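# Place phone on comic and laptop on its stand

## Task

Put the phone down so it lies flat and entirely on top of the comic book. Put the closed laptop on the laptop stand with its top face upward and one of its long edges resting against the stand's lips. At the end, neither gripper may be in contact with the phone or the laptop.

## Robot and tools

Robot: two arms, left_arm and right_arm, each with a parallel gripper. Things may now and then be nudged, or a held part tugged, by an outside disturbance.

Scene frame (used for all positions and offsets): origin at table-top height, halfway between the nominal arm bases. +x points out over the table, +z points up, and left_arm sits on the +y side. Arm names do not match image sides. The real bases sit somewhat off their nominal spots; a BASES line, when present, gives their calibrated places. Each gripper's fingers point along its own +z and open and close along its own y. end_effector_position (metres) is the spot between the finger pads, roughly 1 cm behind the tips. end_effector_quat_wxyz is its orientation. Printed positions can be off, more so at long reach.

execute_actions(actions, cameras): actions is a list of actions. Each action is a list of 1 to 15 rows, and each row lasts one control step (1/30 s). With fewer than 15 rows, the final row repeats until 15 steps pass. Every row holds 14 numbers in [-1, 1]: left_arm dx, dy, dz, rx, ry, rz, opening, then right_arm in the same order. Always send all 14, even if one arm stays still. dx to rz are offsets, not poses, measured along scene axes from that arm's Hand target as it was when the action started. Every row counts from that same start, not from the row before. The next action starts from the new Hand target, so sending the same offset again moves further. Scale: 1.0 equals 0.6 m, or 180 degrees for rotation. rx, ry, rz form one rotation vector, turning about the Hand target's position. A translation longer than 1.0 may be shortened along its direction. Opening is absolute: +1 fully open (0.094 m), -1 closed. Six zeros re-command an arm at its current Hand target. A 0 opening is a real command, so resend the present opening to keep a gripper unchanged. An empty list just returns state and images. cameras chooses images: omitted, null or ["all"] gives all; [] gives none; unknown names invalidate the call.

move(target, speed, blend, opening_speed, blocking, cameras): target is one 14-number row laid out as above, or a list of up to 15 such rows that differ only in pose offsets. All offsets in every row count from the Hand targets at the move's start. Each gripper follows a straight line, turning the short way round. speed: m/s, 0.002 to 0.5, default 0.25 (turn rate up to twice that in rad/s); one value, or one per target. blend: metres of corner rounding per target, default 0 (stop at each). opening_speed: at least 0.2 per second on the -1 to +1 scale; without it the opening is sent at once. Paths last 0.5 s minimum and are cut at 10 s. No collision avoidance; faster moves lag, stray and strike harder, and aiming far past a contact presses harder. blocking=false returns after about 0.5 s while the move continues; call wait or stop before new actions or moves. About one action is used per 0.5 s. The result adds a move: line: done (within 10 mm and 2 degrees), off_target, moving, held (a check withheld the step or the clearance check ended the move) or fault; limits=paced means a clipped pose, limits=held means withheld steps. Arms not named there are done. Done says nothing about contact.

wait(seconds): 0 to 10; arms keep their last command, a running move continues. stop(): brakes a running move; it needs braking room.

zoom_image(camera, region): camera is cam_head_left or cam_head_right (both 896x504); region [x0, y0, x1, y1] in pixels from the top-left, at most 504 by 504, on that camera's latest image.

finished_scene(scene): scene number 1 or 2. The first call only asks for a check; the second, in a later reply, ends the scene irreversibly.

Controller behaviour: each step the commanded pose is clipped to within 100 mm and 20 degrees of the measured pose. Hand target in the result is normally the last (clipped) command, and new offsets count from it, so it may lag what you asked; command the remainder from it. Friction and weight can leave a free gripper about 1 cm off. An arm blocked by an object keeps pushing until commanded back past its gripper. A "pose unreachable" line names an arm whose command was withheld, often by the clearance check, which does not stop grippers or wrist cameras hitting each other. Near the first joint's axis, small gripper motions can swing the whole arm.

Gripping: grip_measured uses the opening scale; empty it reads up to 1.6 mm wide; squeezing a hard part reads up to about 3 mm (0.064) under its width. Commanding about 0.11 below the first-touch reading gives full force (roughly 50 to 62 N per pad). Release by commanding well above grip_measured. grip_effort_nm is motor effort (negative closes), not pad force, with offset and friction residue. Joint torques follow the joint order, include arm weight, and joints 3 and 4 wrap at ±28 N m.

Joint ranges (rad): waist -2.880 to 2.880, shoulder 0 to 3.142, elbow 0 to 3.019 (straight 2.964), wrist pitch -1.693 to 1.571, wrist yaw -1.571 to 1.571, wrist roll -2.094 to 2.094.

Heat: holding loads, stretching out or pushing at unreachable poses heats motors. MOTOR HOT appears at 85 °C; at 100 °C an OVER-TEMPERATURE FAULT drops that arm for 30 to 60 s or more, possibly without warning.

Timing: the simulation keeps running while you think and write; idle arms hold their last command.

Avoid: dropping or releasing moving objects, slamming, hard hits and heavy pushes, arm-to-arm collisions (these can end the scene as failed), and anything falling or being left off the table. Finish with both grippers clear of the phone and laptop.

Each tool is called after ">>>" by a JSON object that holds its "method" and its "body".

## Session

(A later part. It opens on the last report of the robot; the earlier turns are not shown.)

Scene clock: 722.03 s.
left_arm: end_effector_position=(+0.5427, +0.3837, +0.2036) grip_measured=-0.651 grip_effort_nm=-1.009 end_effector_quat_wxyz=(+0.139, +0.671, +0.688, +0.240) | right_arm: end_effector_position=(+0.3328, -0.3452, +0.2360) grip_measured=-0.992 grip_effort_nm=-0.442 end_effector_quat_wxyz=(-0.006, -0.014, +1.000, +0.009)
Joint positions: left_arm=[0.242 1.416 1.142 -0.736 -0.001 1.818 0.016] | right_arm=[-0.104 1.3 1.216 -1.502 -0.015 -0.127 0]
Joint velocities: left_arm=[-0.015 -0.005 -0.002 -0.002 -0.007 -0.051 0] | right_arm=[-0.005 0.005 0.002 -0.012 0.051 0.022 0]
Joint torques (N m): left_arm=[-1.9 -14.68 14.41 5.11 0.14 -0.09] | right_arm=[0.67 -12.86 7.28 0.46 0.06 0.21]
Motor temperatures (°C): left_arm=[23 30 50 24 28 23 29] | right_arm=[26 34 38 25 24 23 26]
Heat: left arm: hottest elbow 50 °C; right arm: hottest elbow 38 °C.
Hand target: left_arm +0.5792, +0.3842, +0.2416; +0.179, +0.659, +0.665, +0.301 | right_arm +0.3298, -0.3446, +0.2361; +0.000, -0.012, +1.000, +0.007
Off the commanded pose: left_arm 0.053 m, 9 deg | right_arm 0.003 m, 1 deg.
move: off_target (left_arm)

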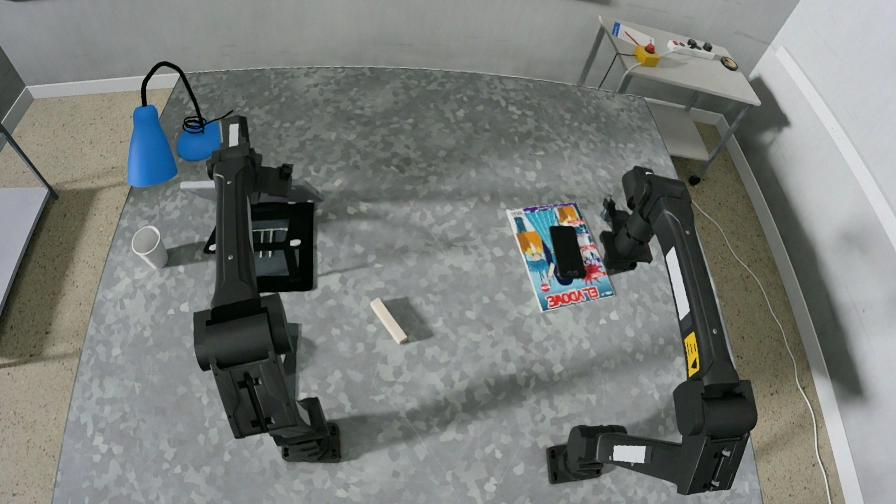

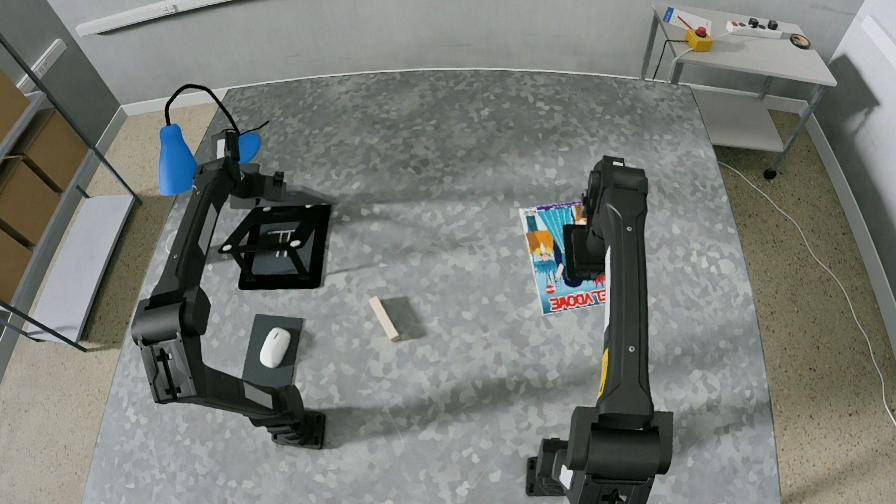

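>>> {"method": "move", "body": {"target": [-0.068, 0.0, -0.045, 0, -0.083, 0, -1, 0, 0, 0, 0, 0, 0, -1], "speed": 0.05, "cameras": ["cam_head_left","cam_head_right"]}}

>>> {"method": "zoom_image", "body": {"camera": "cam_head_left", "region": [120, 120, 340, 310]}}

>>> {"method": "zoom_image", "body": {"camera": "cam_head_right", "region": [160, 110, 360, 310]}}

Scene clock: 733.43 s.
left_arm: end_effector_position=(+0.5178, +0.3794, +0.1675) grip_measured=-0.652 grip_effort_nm=-1.009 end_effector_quat_wxyz=(+0.230, +0.627, +0.667, +0.329) | right_arm: end_effector_position=(+0.3328, -0.3452, +0.2360) grip_measured=-0.992 grip_effort_nm=-0.437 end_effector_quat_wxyz=(-0.006, -0.014, +1.000, +0.009)
Joint positions: left_arm=[0.271 1.301 0.813 -0.258 0.07 1.778 0.016] | right_arm=[-0.104 1.3 1.216 -1.502 -0.015 -0.127 0]
Joint velocities: left_arm=[-0.005 -0.015 -0.007 0.007 -0.051 -0.095 0] | right_arm=[0.015 0.005 0.002 0.017 0.022 -0.037 0]
Joint torques (N m): left_arm=[-0.97 -14.56 13.08 4.19 0.68 0.14] | right_arm=[0.67 -12.86 7.28 0.46 0.06 0.21]
Motor temperatures (°C): left_arm=[23 30 49 24 28 23 29] | right_arm=[26 34 37 25 24 23 26]
Heat: left arm: hottest elbow 49 °C; right arm: hottest elbow 37 °C.
Hand target: left_arm +0.5376, +0.3846, +0.2154; +0.265, +0.614, +0.636, +0.383 | right_arm +0.3298, -0.3446, +0.2361; +0.000, -0.012, +1.000, +0.007
Off the commanded pose: left_arm 0.052 m, 8 deg | right_arm 0.003 m, 1 deg.
move: off_target (left_arm)

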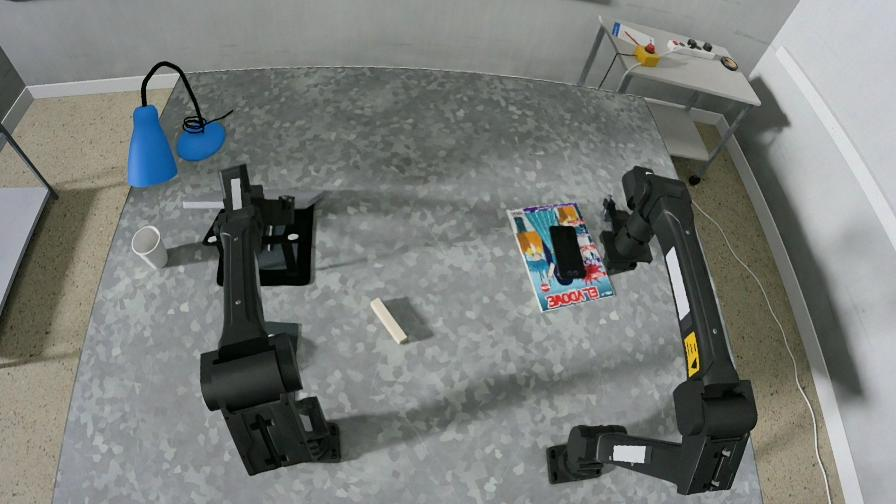

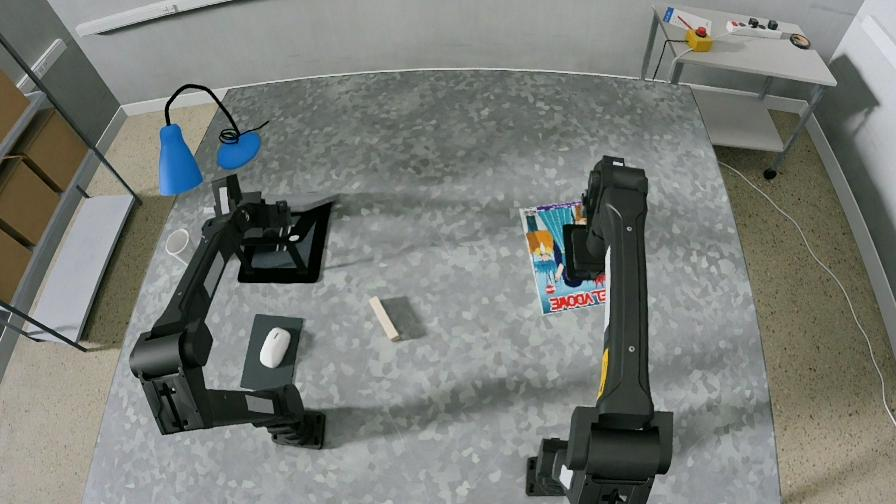

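Scaled by 2.291.

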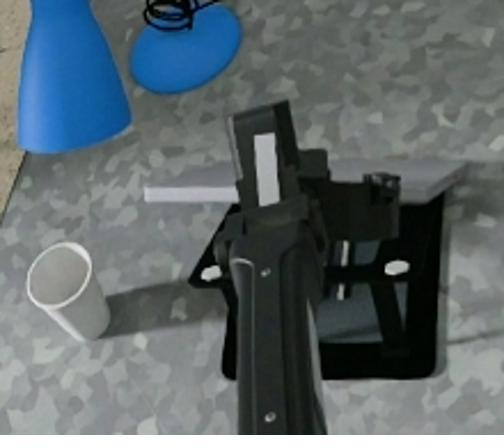

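Scaled by 2.520.

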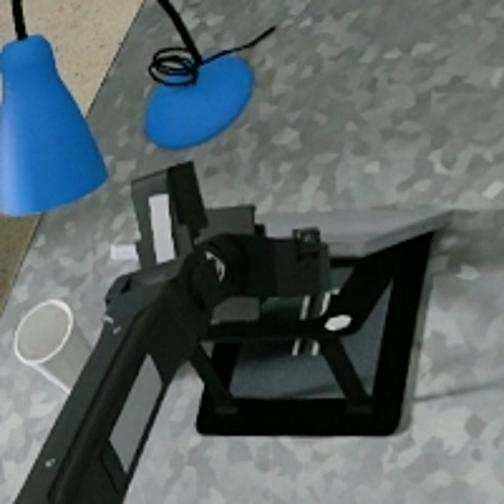

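>>> {"method": "move", "body": {"target": [-0.09, 0.0, -0.05, 0, -0.075, 0, -1, 0, 0, 0, 0, 0, 0, -1], "speed": 0.05, "cameras": ["cam_head_left","cam_head_right"]}}

>>> {"method": "zoom_image", "body": {"camera": "cam_head_left", "region": [120, 120, 340, 310]}}

>>> {"method": "zoom_image", "body": {"camera": "cam_head_right", "region": [160, 110, 360, 310]}}

Scene clock: 744.97 s.
left_arm: end_effector_position=(+0.4855, +0.3793, +0.1569) grip_measured=-0.652 grip_effort_nm=-1.009 end_effector_quat_wxyz=(+0.326, +0.575, +0.629, +0.410) | right_arm: end_effector_position=(+0.3328, -0.3452, +0.2360) grip_measured=-0.992 grip_effort_nm=-0.437 end_effector_quat_wxyz=(-0.006, -0.014, +1.000, +0.009)
Joint positions: left_arm=[0.33 1.233 0.547 0.21 0.179 1.731 0.016] | right_arm=[-0.104 1.3 1.216 -1.502 -0.015 -0.127 0]
Joint velocities: left_arm=[0.005 -0.005 0.002 -0.012 0.022 -0.037 0] | right_arm=[0.005 -0.015 -0.007 -0.007 0.051 0.022 0]
Joint torques (N m): left_arm=[0.38 -13.1 8.34 4.01 0.34 0.22] | right_arm=[0.67 -12.86 7.3 0.47 0.06 0.21]
Motor temperatures (°C): left_arm=[23 29 46 24 28 23 29] | right_arm=[26 34 37 25 24 23 26]
Heat: left arm: hottest elbow 46 °C; right arm: hottest elbow 37 °C.
Hand target: left_arm +0.4827, +0.3851, +0.1859; +0.340, +0.565, +0.601, +0.452 | right_arm +0.3298, -0.3446, +0.2361; +0.000, -0.012, +1.000, +0.007
Off the commanded pose: left_arm 0.029 m, 6 deg | right_arm 0.003 m, 1 deg.
move: off_target (left_arm)

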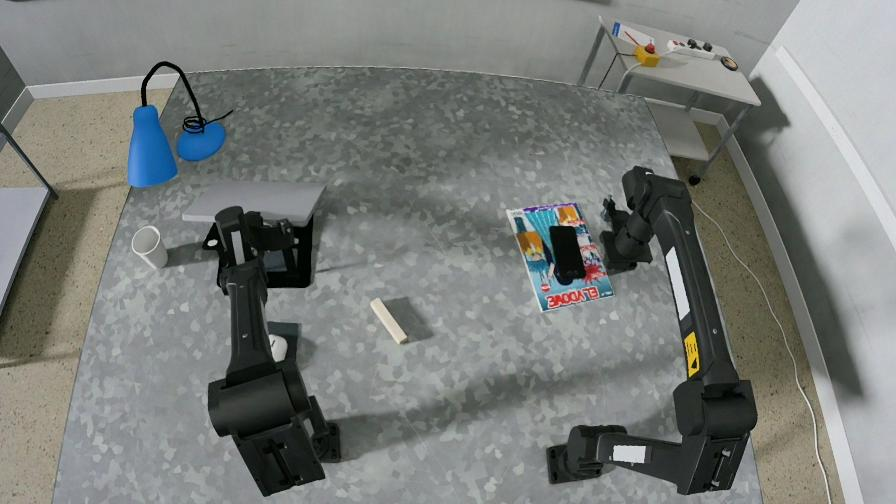

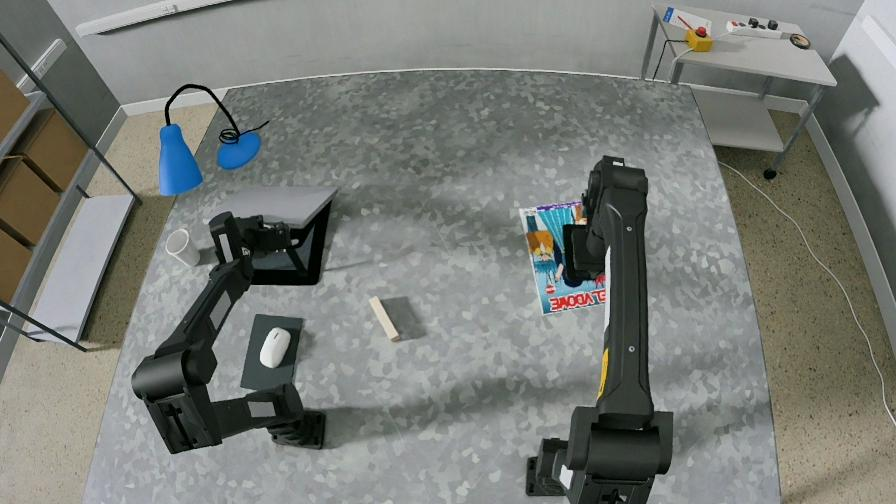

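Scaled by 2.291.

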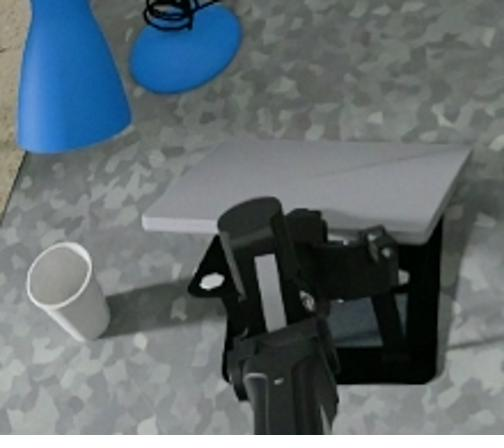

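Scaled by 2.520.

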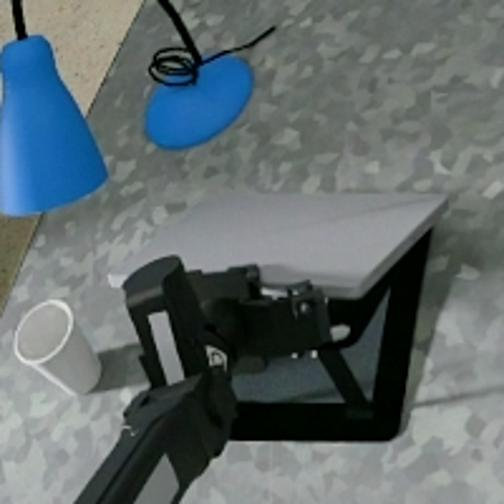

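>>> {"method": "move", "body": {"target": [-0.075, 0.0, 0.01, 0, 0, 0, -1, 0, 0, 0, 0, 0, 0, -1], "speed": 0.05, "cameras": ["cam_head_left","cam_head_right"]}}

>>> {"method": "zoom_image", "body": {"camera": "cam_head_left", "region": [120, 120, 340, 310]}}

>>> {"method": "zoom_image", "body": {"camera": "cam_head_right", "region": [160, 110, 360, 310]}}

Scene clock: 757.57 s.
left_arm: end_effector_position=(+0.4399, +0.3768, +0.1569) grip_measured=-0.651 grip_effort_nm=-1.009 end_effector_quat_wxyz=(+0.331, +0.573, +0.630, +0.407) | right_arm: end_effector_position=(+0.3328, -0.3452, +0.2360) grip_measured=-0.992 grip_effort_nm=-0.442 end_effector_quat_wxyz=(-0.006, -0.014, +1.000, +0.009)
Joint positions: left_arm=[0.384 1.092 0.448 0.164 0.235 1.746 0.016] | right_arm=[-0.104 1.3 1.216 -1.502 -0.015 -0.127 0]
Joint velocities: left_arm=[0.005 -0.015 -0.002 -0.007 -0.051 0.007 0] | right_arm=[-0.005 0.005 0.002 -0.007 0.081 0.022 -0.001]
Joint torques (N m): left_arm=[0.62 -12.22 10.25 3.06 0.37 0.3] | right_arm=[0.62 -12.92 7.28 0.47 0.06 0.21]
Motor temperatures (°C): left_arm=[23 29 44 24 28 23 30] | right_arm=[26 34 37 25 24 23 26]
Heat: left arm: hottest elbow 44 °C; right arm: hottest elbow 37 °C.
Hand target: left_arm +0.4379, +0.3856, +0.1921; +0.339, +0.565, +0.601, +0.452 | right_arm +0.3298, -0.3446, +0.2361; +0.000, -0.012, +1.000, +0.007
Off the commanded pose: left_arm 0.036 m, 6 deg | right_arm 0.003 m, 1 deg.
move: off_target (left_arm)

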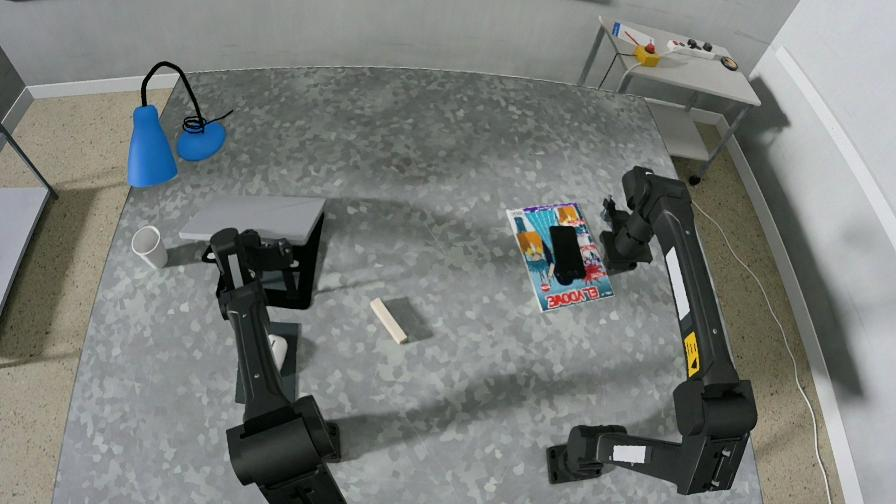

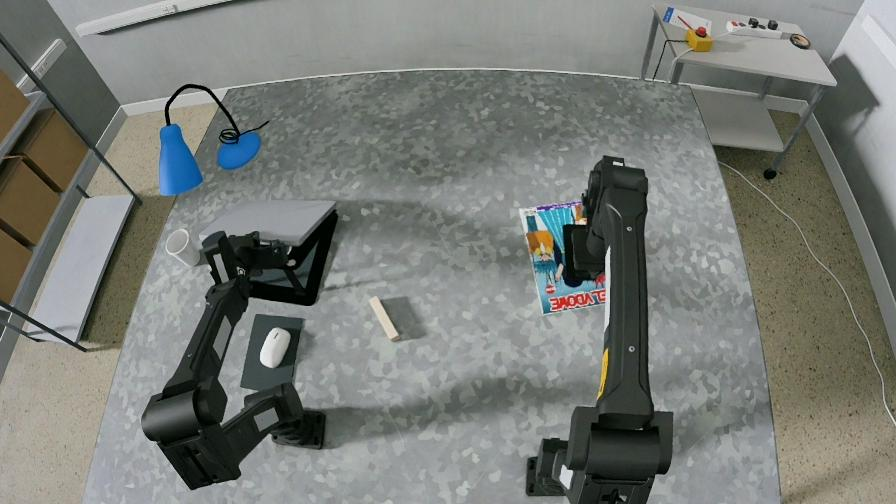

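Scaled by 2.291.

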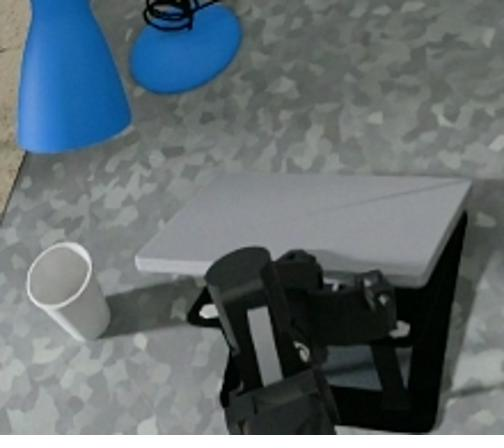

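Scaled by 2.520.

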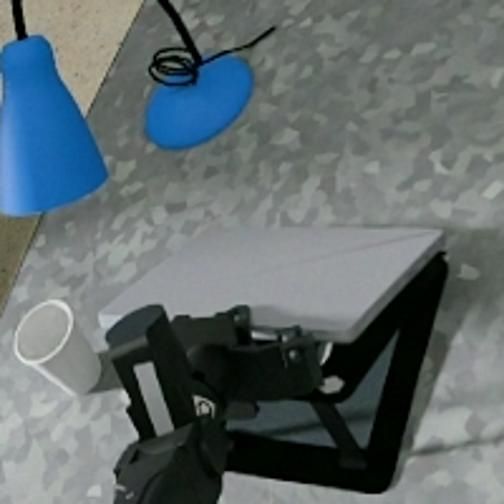

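>>> {"method": "move", "body": {"target": [0.0, 0.0, 0.14, 0, 0, 0, -1, 0, 0, 0, 0, 0, 0, -1], "speed": 0.05, "cameras": ["cam_head_left","cam_head_right"]}}

>>> {"method": "zoom_image", "body": {"camera": "cam_head_left", "region": [120, 120, 340, 310]}}

>>> {"method": "zoom_image", "body": {"camera": "cam_head_right", "region": [160, 110, 360, 310]}}

Scene clock: 772.77 s.
left_arm: end_effector_position=(+0.4042, +0.3621, +0.1621) grip_measured=-0.651 grip_effort_nm=-1.009 end_effector_quat_wxyz=(+0.300, +0.606, +0.634, +0.375) | right_arm: end_effector_position=(+0.3328, -0.3452, +0.2360) grip_measured=-0.992 grip_effort_nm=-0.442 end_effector_quat_wxyz=(-0.006, -0.014, +1.000, +0.009)
Joint positions: left_arm=[0.387 0.931 0.443 -0.099 0.237 1.813 0.016] | right_arm=[-0.104 1.3 1.216 -1.502 -0.015 -0.127 0]
Joint velocities: left_arm=[-0.005 0.005 0.007 -0.002 -0.081 -0.037 0] | right_arm=[0.005 -0.015 -0.017 0.007 -0.066 0.007 -0.001]
Joint torques (N m): left_arm=[0.09 -11.4 20.34 2.77 0.39 -0.33] | right_arm=[0.62 -12.92 7.28 0.46 0.06 0.21]
Motor temperatures (°C): left_arm=[23 28 43 24 28 24 30] | right_arm=[26 34 37 25 24 23 26]
Heat: left arm: hottest elbow 43 °C; right arm: hottest elbow 37 °C.
Hand target: left_arm +0.4329, +0.3815, +0.2559; +0.339, +0.565, +0.601, +0.452 | right_arm +0.3298, -0.3446, +0.2361; +0.000, -0.012, +1.000, +0.007
Off the commanded pose: left_arm 0.121 m, 12 deg; position clipped | right_arm 0.003 m, 1 deg.
move: off_target (left_arm); limits=paced

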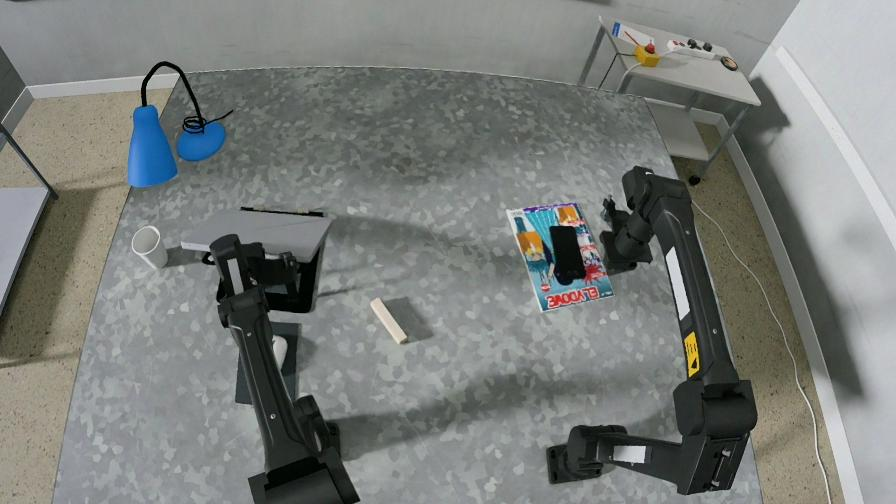

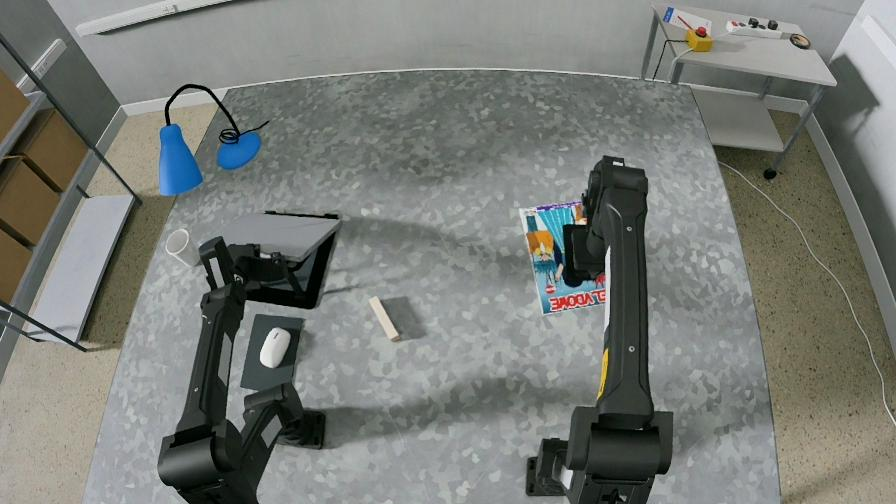

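Scaled by 2.291.

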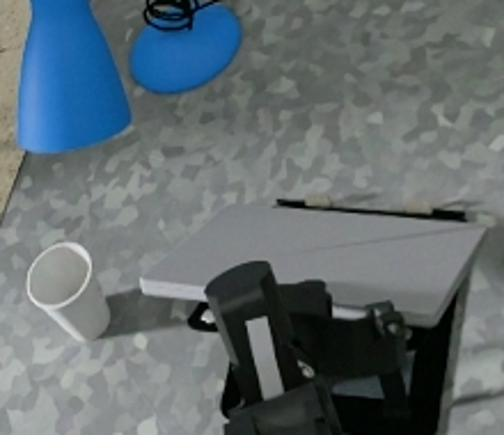

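Scaled by 2.520.

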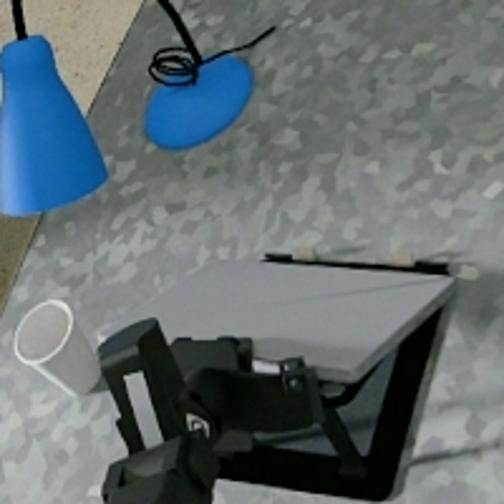

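>>> {"method": "move", "body": {"target": [[-0.03, -0.06, 0.0, 0, 0, 0, -1, 0, 0, 0, 0, 0, 0, -1],[-0.03, -0.06, -0.16, 0, 0, 0, -1, 0, 0, 0, 0, 0, 0, -1]], "speed": 0.06, "cameras": ["cam_head_left","cam_head_right"]}}

>>> {"method": "zoom_image", "body": {"camera": "cam_head_left", "region": [120, 120, 340, 310]}}

>>> {"method": "zoom_image", "body": {"camera": "cam_head_right", "region": [160, 110, 360, 310]}}

Scene clock: 784.07 s.
left_arm: end_effector_position=(+0.4069, +0.3475, +0.1554) grip_measured=-0.652 grip_effort_nm=-1.004 end_effector_quat_wxyz=(+0.336, +0.562, +0.620, +0.432) | right_arm: end_effector_position=(+0.3328, -0.3452, +0.2360) grip_measured=-0.992 grip_effort_nm=-0.442 end_effector_quat_wxyz=(-0.006, -0.014, +1.000, +0.009)
Joint positions: left_arm=[0.314 0.943 0.321 0.203 0.155 1.715 0.016] | right_arm=[-0.104 1.3 1.216 -1.502 -0.015 -0.127 0]
Joint velocities: left_arm=[-0.015 -0.015 0.012 0.017 0.051 -0.007 0] | right_arm=[0.024 -0.005 0.002 -0.002 -0.022 -0.037 0.001]
Joint torques (N m): left_arm=[-1.61 -3.84 9.68 4.36 -0.19 0.16] | right_arm=[0.73 -12.92 7.3 0.44 0.07 0.21]
Motor temperatures (°C): left_arm=[23 28 43 24 28 24 30] | right_arm=[26 34 37 25 24 23 26]
Heat: left arm: hottest elbow 43 °C; right arm: hottest elbow 37 °C.
Hand target: left_arm +0.4133, +0.3461, +0.1604; +0.340, +0.565, +0.601, +0.452 | right_arm +0.3298, -0.3446, +0.2361; +0.000, -0.012, +1.000, +0.007
Off the commanded pose: left_arm 0.009 m, 3 deg | right_arm 0.003 m, 1 deg.
move: off_target (left_arm)

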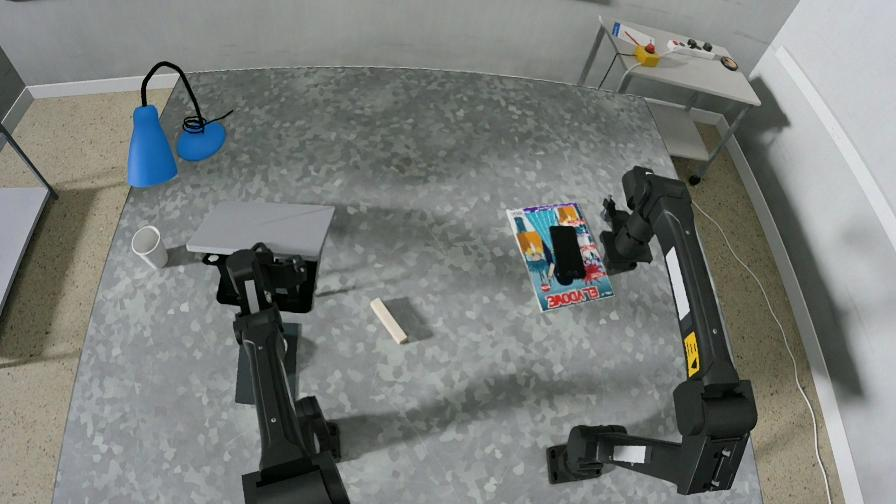

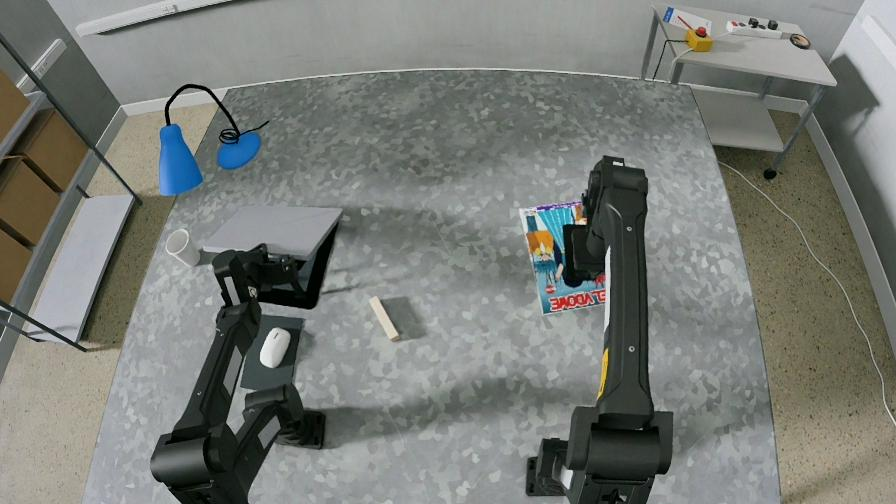

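Scaled by 2.291.

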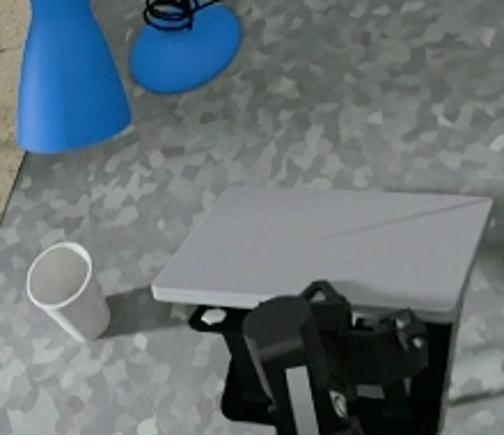

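Scaled by 2.520.

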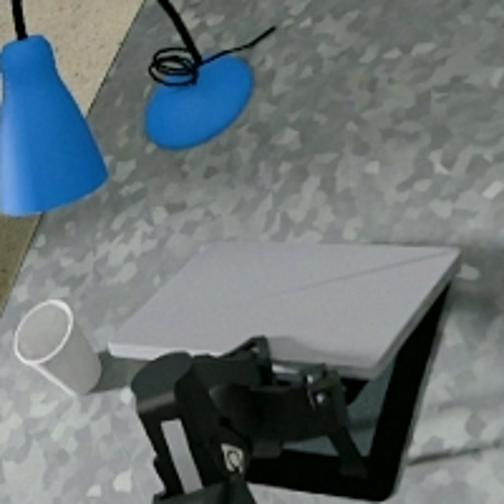

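>>> {"method": "move", "body": {"target": [0.0, 0.0, 0.015, 0, 0.075, 0, -1, 0, 0, 0, 0, 0, 0, -1], "speed": 0.05, "cameras": ["cam_head_left","cam_head_right"]}}

>>> {"method": "zoom_image", "body": {"camera": "cam_head_left", "region": [120, 120, 340, 310]}}

>>> {"method": "zoom_image", "body": {"camera": "cam_head_right", "region": [160, 110, 360, 310]}}

Scene clock: 793.60 s.
left_arm: end_effector_position=(+0.4049, +0.3464, +0.1484) grip_measured=-0.653 grip_effort_nm=-1.009 end_effector_quat_wxyz=(+0.266, +0.611, +0.644, +0.377) | right_arm: end_effector_position=(+0.3328, -0.3452, +0.2360) grip_measured=-0.992 grip_effort_nm=-0.437 end_effector_quat_wxyz=(-0.006, -0.014, +1.000, +0.009)
Joint positions: left_arm=[0.288 0.937 0.428 -0.106 0.097 1.784 0.016] | right_arm=[-0.104 1.3 1.216 -1.502 -0.015 -0.127 0]
Joint velocities: left_arm=[0.005 -0.024 0.007 -0.002 0.022 -0.037 0.002] | right_arm=[-0.015 0.005 0.002 0.012 -0.095 -0.037 0]
Joint torques (N m): left_arm=[-1.73 -6.07 15.15 -0.16 -0.24 0.04] | right_arm=[0.73 -12.92 7.28 0.47 0.06 0.21]
Motor temperatures (°C): left_arm=[23 27 42 24 27 24 30] | right_arm=[26 34 37 25 24 23 26]
Heat: left arm: hottest elbow 42 °C; right arm: hottest elbow 37 °C.
Hand target: left_arm +0.4140, +0.3461, +0.1689; +0.265, +0.614, +0.637, +0.383 | right_arm +0.3298, -0.3446, +0.2361; +0.000, -0.012, +1.000, +0.007
Off the commanded pose: left_arm 0.023 m, 1 deg | right_arm 0.003 m, 1 deg.
move: off_target (left_arm)

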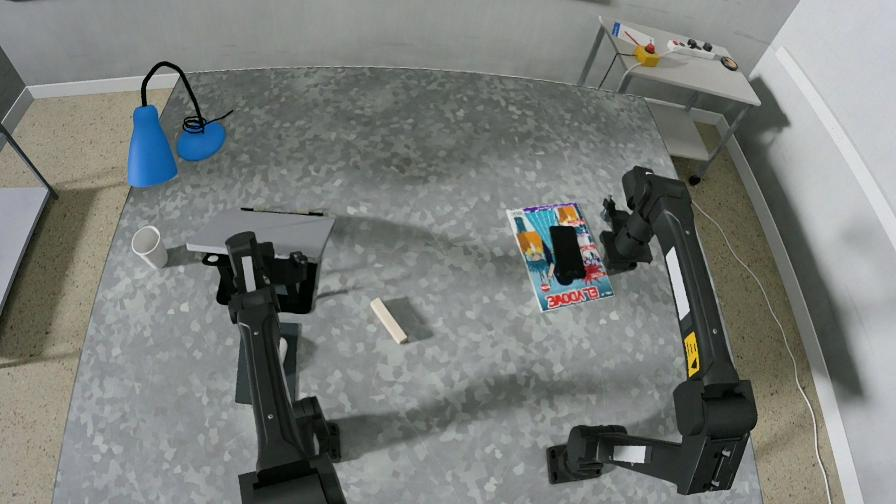

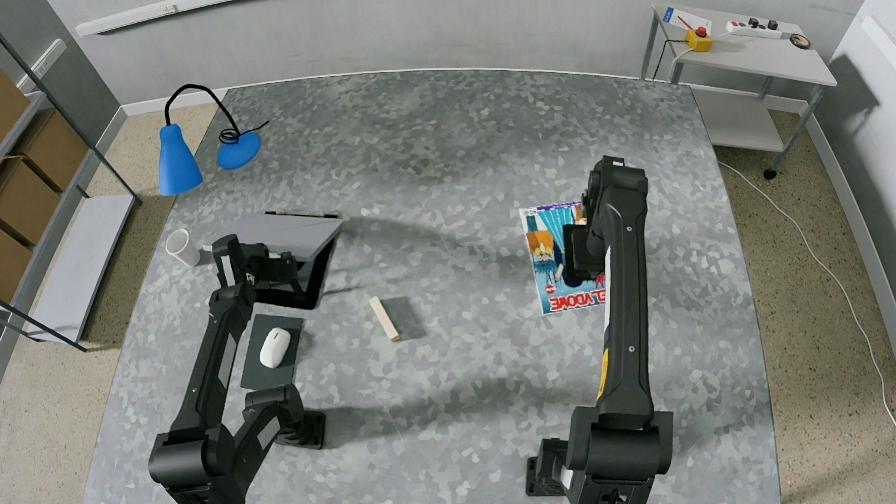

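Scaled by 2.291.

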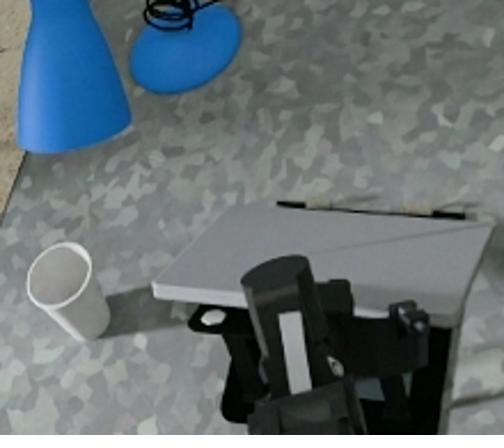

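Scaled by 2.520.

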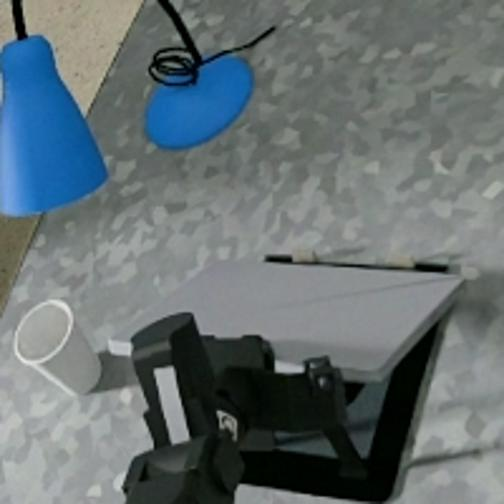

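>>> {"method": "move", "body": {"target": [-0.01, 0.0, -0.025, 0, 0, 0, -0.5, 0, 0, 0, 0, 0, 0, -1], "speed": 0.03, "opening_speed": 0.3, "cameras": ["cam_head_left","cam_head_right"]}}

>>> {"method": "zoom_image", "body": {"camera": "cam_head_left", "region": [120, 120, 340, 310]}}

>>> {"method": "zoom_image", "body": {"camera": "cam_head_right", "region": [160, 110, 360, 310]}}

Scene clock: 800.23 s.
left_arm: end_effector_position=(+0.4054, +0.3468, +0.1497) grip_measured=-0.503 grip_effort_nm=0.154 end_effector_quat_wxyz=(+0.266, +0.611, +0.642, +0.380) | right_arm: end_effector_position=(+0.3328, -0.3452, +0.2360) grip_measured=-0.992 grip_effort_nm=-0.442 end_effector_quat_wxyz=(-0.006, -0.014, +1.000, +0.009)
Joint positions: left_arm=[0.288 0.936 0.428 -0.102 0.096 1.787 0.023] | right_arm=[-0.104 1.3 1.216 -1.502 -0.015 -0.127 0]
Joint velocities: left_arm=[-0.015 -0.005 0.002 -0.007 0.022 -0.037 0] | right_arm=[-0.005 0.005 -0.007 -0.017 0.007 -0.022 0]
Joint torques (N m): left_arm=[-1.55 -5.77 11.43 1.47 -0.02 0.06] | right_arm=[0.62 -12.92 7.27 0.44 0.06 0.21]
Motor temperatures (°C): left_arm=[23 27 42 24 27 24 30] | right_arm=[26 34 37 25 24 23 26]
Heat: left arm: hottest elbow 42 °C; right arm: hottest elbow 37 °C.
Hand target: left_arm +0.4078, +0.3463, +0.1540; +0.265, +0.614, +0.637, +0.383 | right_arm +0.3298, -0.3446, +0.2361; +0.000, -0.012, +1.000, +0.007
Off the commanded pose: left_arm 0.005 m, 1 deg | right_arm 0.003 m, 1 deg.
move: done

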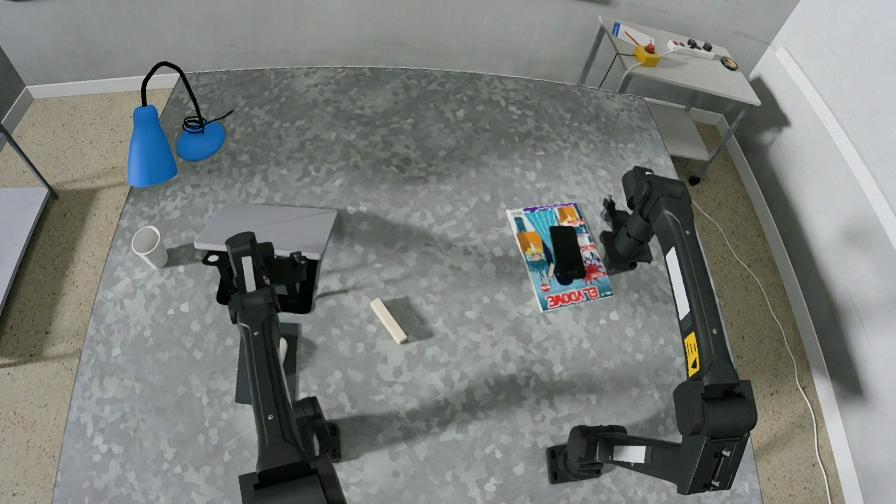

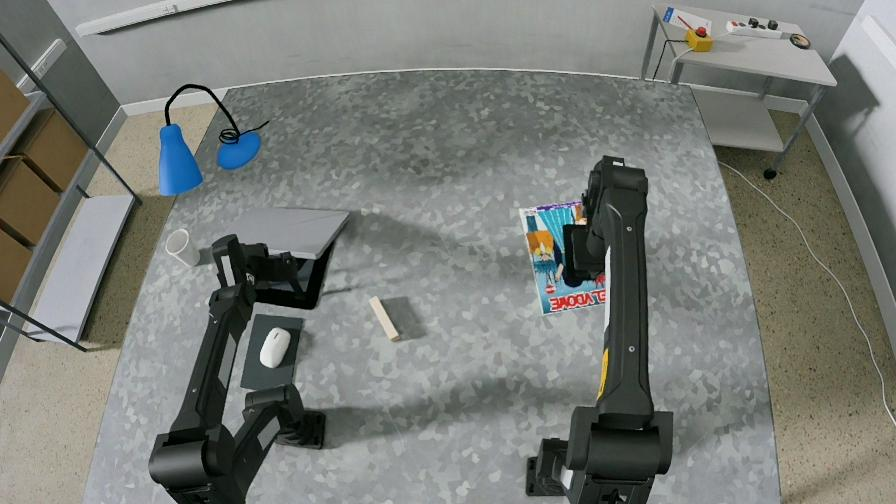

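Scaled by 2.291.

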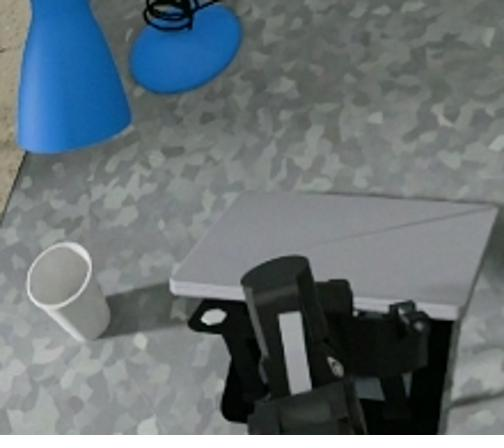

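Scaled by 2.520.

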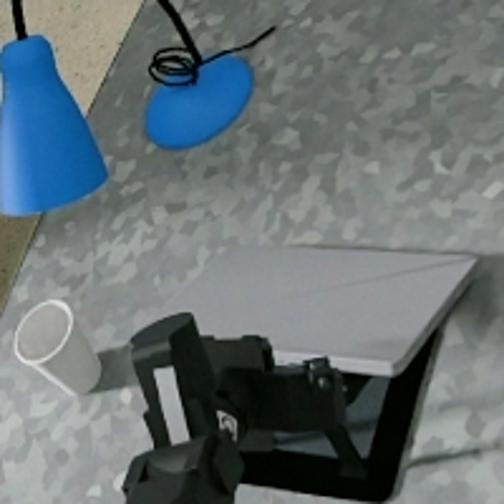

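>>> {"method": "move", "body": {"target": [-0.1, 0.0, 0.045, 0, 0, 0, -0.5, 0, 0, 0, 0, 0, 0, -1], "speed": 0.03, "cameras": ["cam_head_left","cam_head_right"]}}

>>> {"method": "zoom_image", "body": {"camera": "cam_head_left", "region": [120, 120, 340, 310]}}

>>> {"method": "zoom_image", "body": {"camera": "cam_head_right", "region": [160, 110, 360, 310]}}

Scene clock: 808.03 s.
left_arm: end_effector_position=(+0.3540, +0.3447, +0.1852) grip_measured=-0.502 grip_effort_nm=0.129 end_effector_quat_wxyz=(+0.270, +0.615, +0.634, +0.384) | right_arm: end_effector_position=(+0.3328, -0.3452, +0.2360) grip_measured=-0.992 grip_effort_nm=-0.447 end_effector_quat_wxyz=(-0.006, -0.014, +1.000, +0.009)
Joint positions: left_arm=[0.367 0.663 0.415 -0.356 0.171 1.846 0.023] | right_arm=[-0.104 1.3 1.216 -1.502 -0.015 -0.127 0]
Joint velocities: left_arm=[-0.005 -0.015 -0.007 0.002 -0.051 -0.022 0] | right_arm=[-0.005 -0.005 -0.012 -0.002 0.007 -0.007 0]
Joint torques (N m): left_arm=[-0.62 -4.19 10.63 1.26 0.21 0.03] | right_arm=[0.56 -12.86 7.3 0.49 0.06 0.21]
Motor temperatures (°C): left_arm=[23 27 42 24 27 24 29] | right_arm=[26 34 37 25 24 23 26]
Heat: left arm: hottest elbow 42 °C; right arm: hottest elbow 37 °C.
Hand target: left_arm +0.3484, +0.3473, +0.1810; +0.265, +0.614, +0.637, +0.383 | right_arm +0.3298, -0.3446, +0.2361; +0.000, -0.012, +1.000, +0.007
Off the commanded pose: left_arm 0.008 m, 1 deg | right_arm 0.003 m, 1 deg.
move: done

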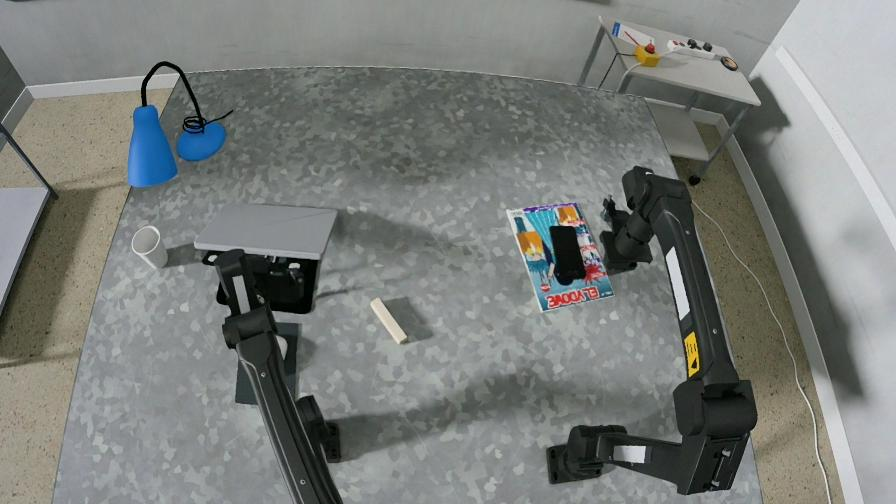

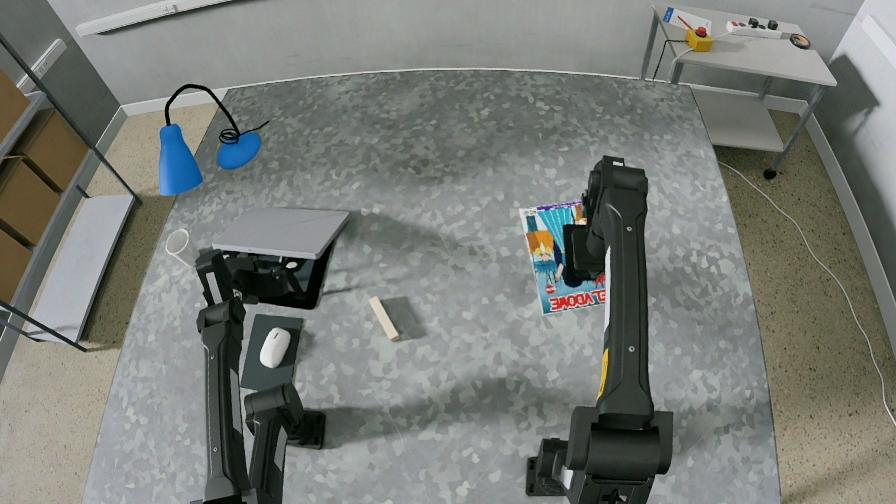

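Scaled by 2.291.

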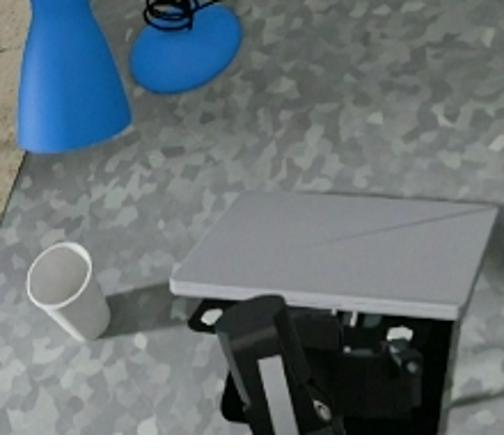

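Scaled by 2.520.

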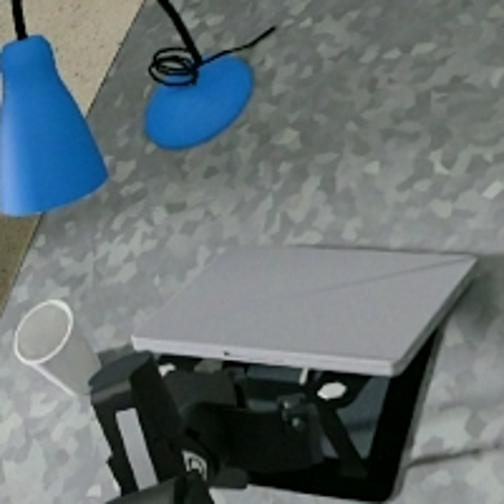

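>>> {"method": "move", "body": {"target": [[-0.1, 0.0, 0.08, 0, 0, 0, -0.5, 0, 0, 0, 0, 0, 0, -1],[-0.1, -0.35, 0.18, 0, 0, 0, -0.5, 0, 0, 0, 0, 0, 0, -1]], "speed": 0.15, "cameras": ["cam_head_left","cam_head_right"]}}

>>> {"method": "zoom_image", "body": {"camera": "cam_head_left", "region": [180, 180, 360, 330]}}

>>> {"method": "zoom_image", "body": {"camera": "cam_head_right", "region": [180, 180, 380, 330]}}

Scene clock: 814.53 s.
left_arm: end_effector_position=(+0.2809, +0.1485, +0.2533) grip_measured=-0.502 grip_effort_nm=0.129 end_effector_quat_wxyz=(+0.240, +0.625, +0.635, +0.386) | right_arm: end_effector_position=(+0.3328, -0.3452, +0.2360) grip_measured=-0.992 grip_effort_nm=-0.437 end_effector_quat_wxyz=(-0.006, -0.014, +1.000, +0.009)
Joint positions: left_arm=[-0.868 0.6 0.641 -1.032 -0.793 0.964 0.023] | right_arm=[-0.104 1.3 1.216 -1.502 -0.015 -0.127 0]
Joint velocities: left_arm=[-0.005 0.005 0.007 -0.002 -0.081 0.037 0.001] | right_arm=[-0.005 -0.005 0.002 -0.002 -0.037 0.081 0]
Joint torques (N m): left_arm=[-2.32 -1.49 18.43 0.99 -0.5 -0.15] | right_arm=[0.62 -12.92 7.27 0.44 0.07 0.21]
Motor temperatures (°C): left_arm=[23 27 42 24 27 24 29] | right_arm=[26 34 37 25 24 23 26]
Heat: left arm: hottest elbow 42 °C; right arm: hottest elbow 37 °C.
Hand target: left_arm +0.2873, +0.1363, +0.2890; +0.269, +0.613, +0.636, +0.383 | right_arm +0.3298, -0.3446, +0.2361; +0.000, -0.012, +1.000, +0.007
Off the commanded pose: left_arm 0.038 m, 3 deg | right_arm 0.003 m, 1 deg.
move: off_target (left_arm)

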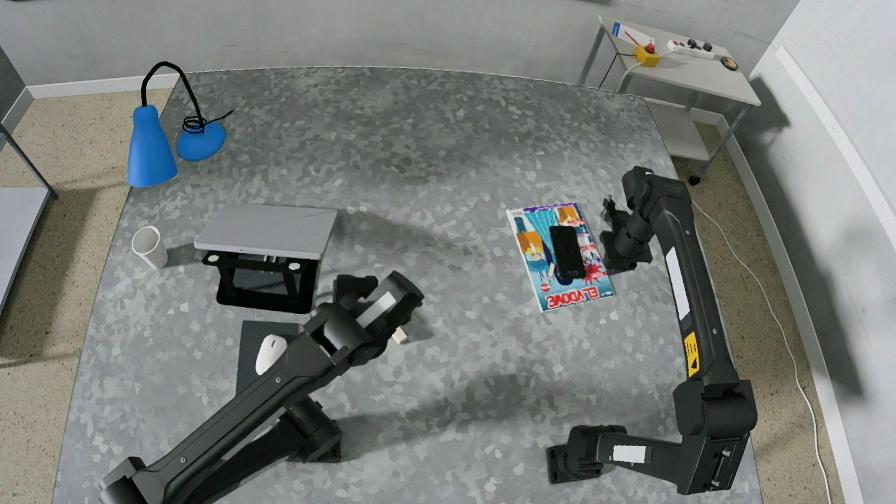

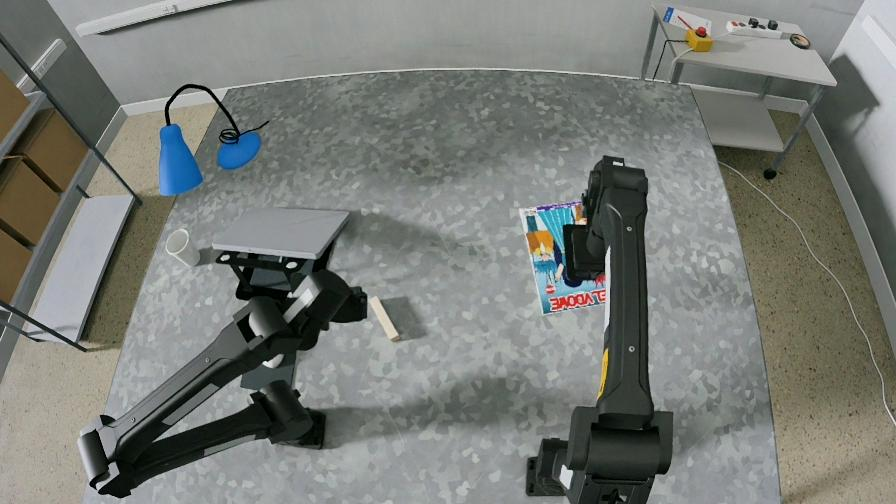

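Scaled by 2.800.

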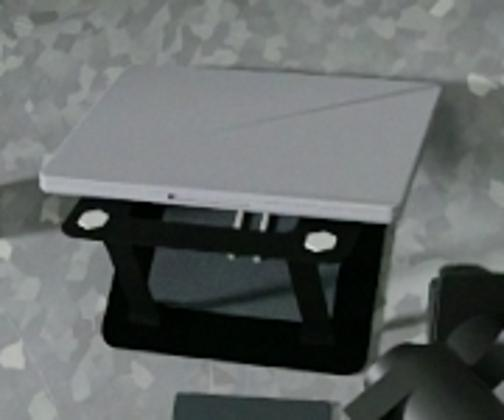

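Scaled by 2.520.

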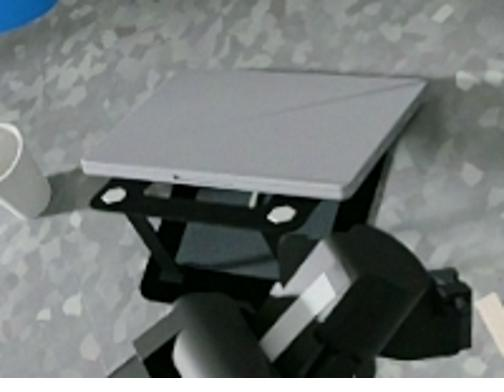

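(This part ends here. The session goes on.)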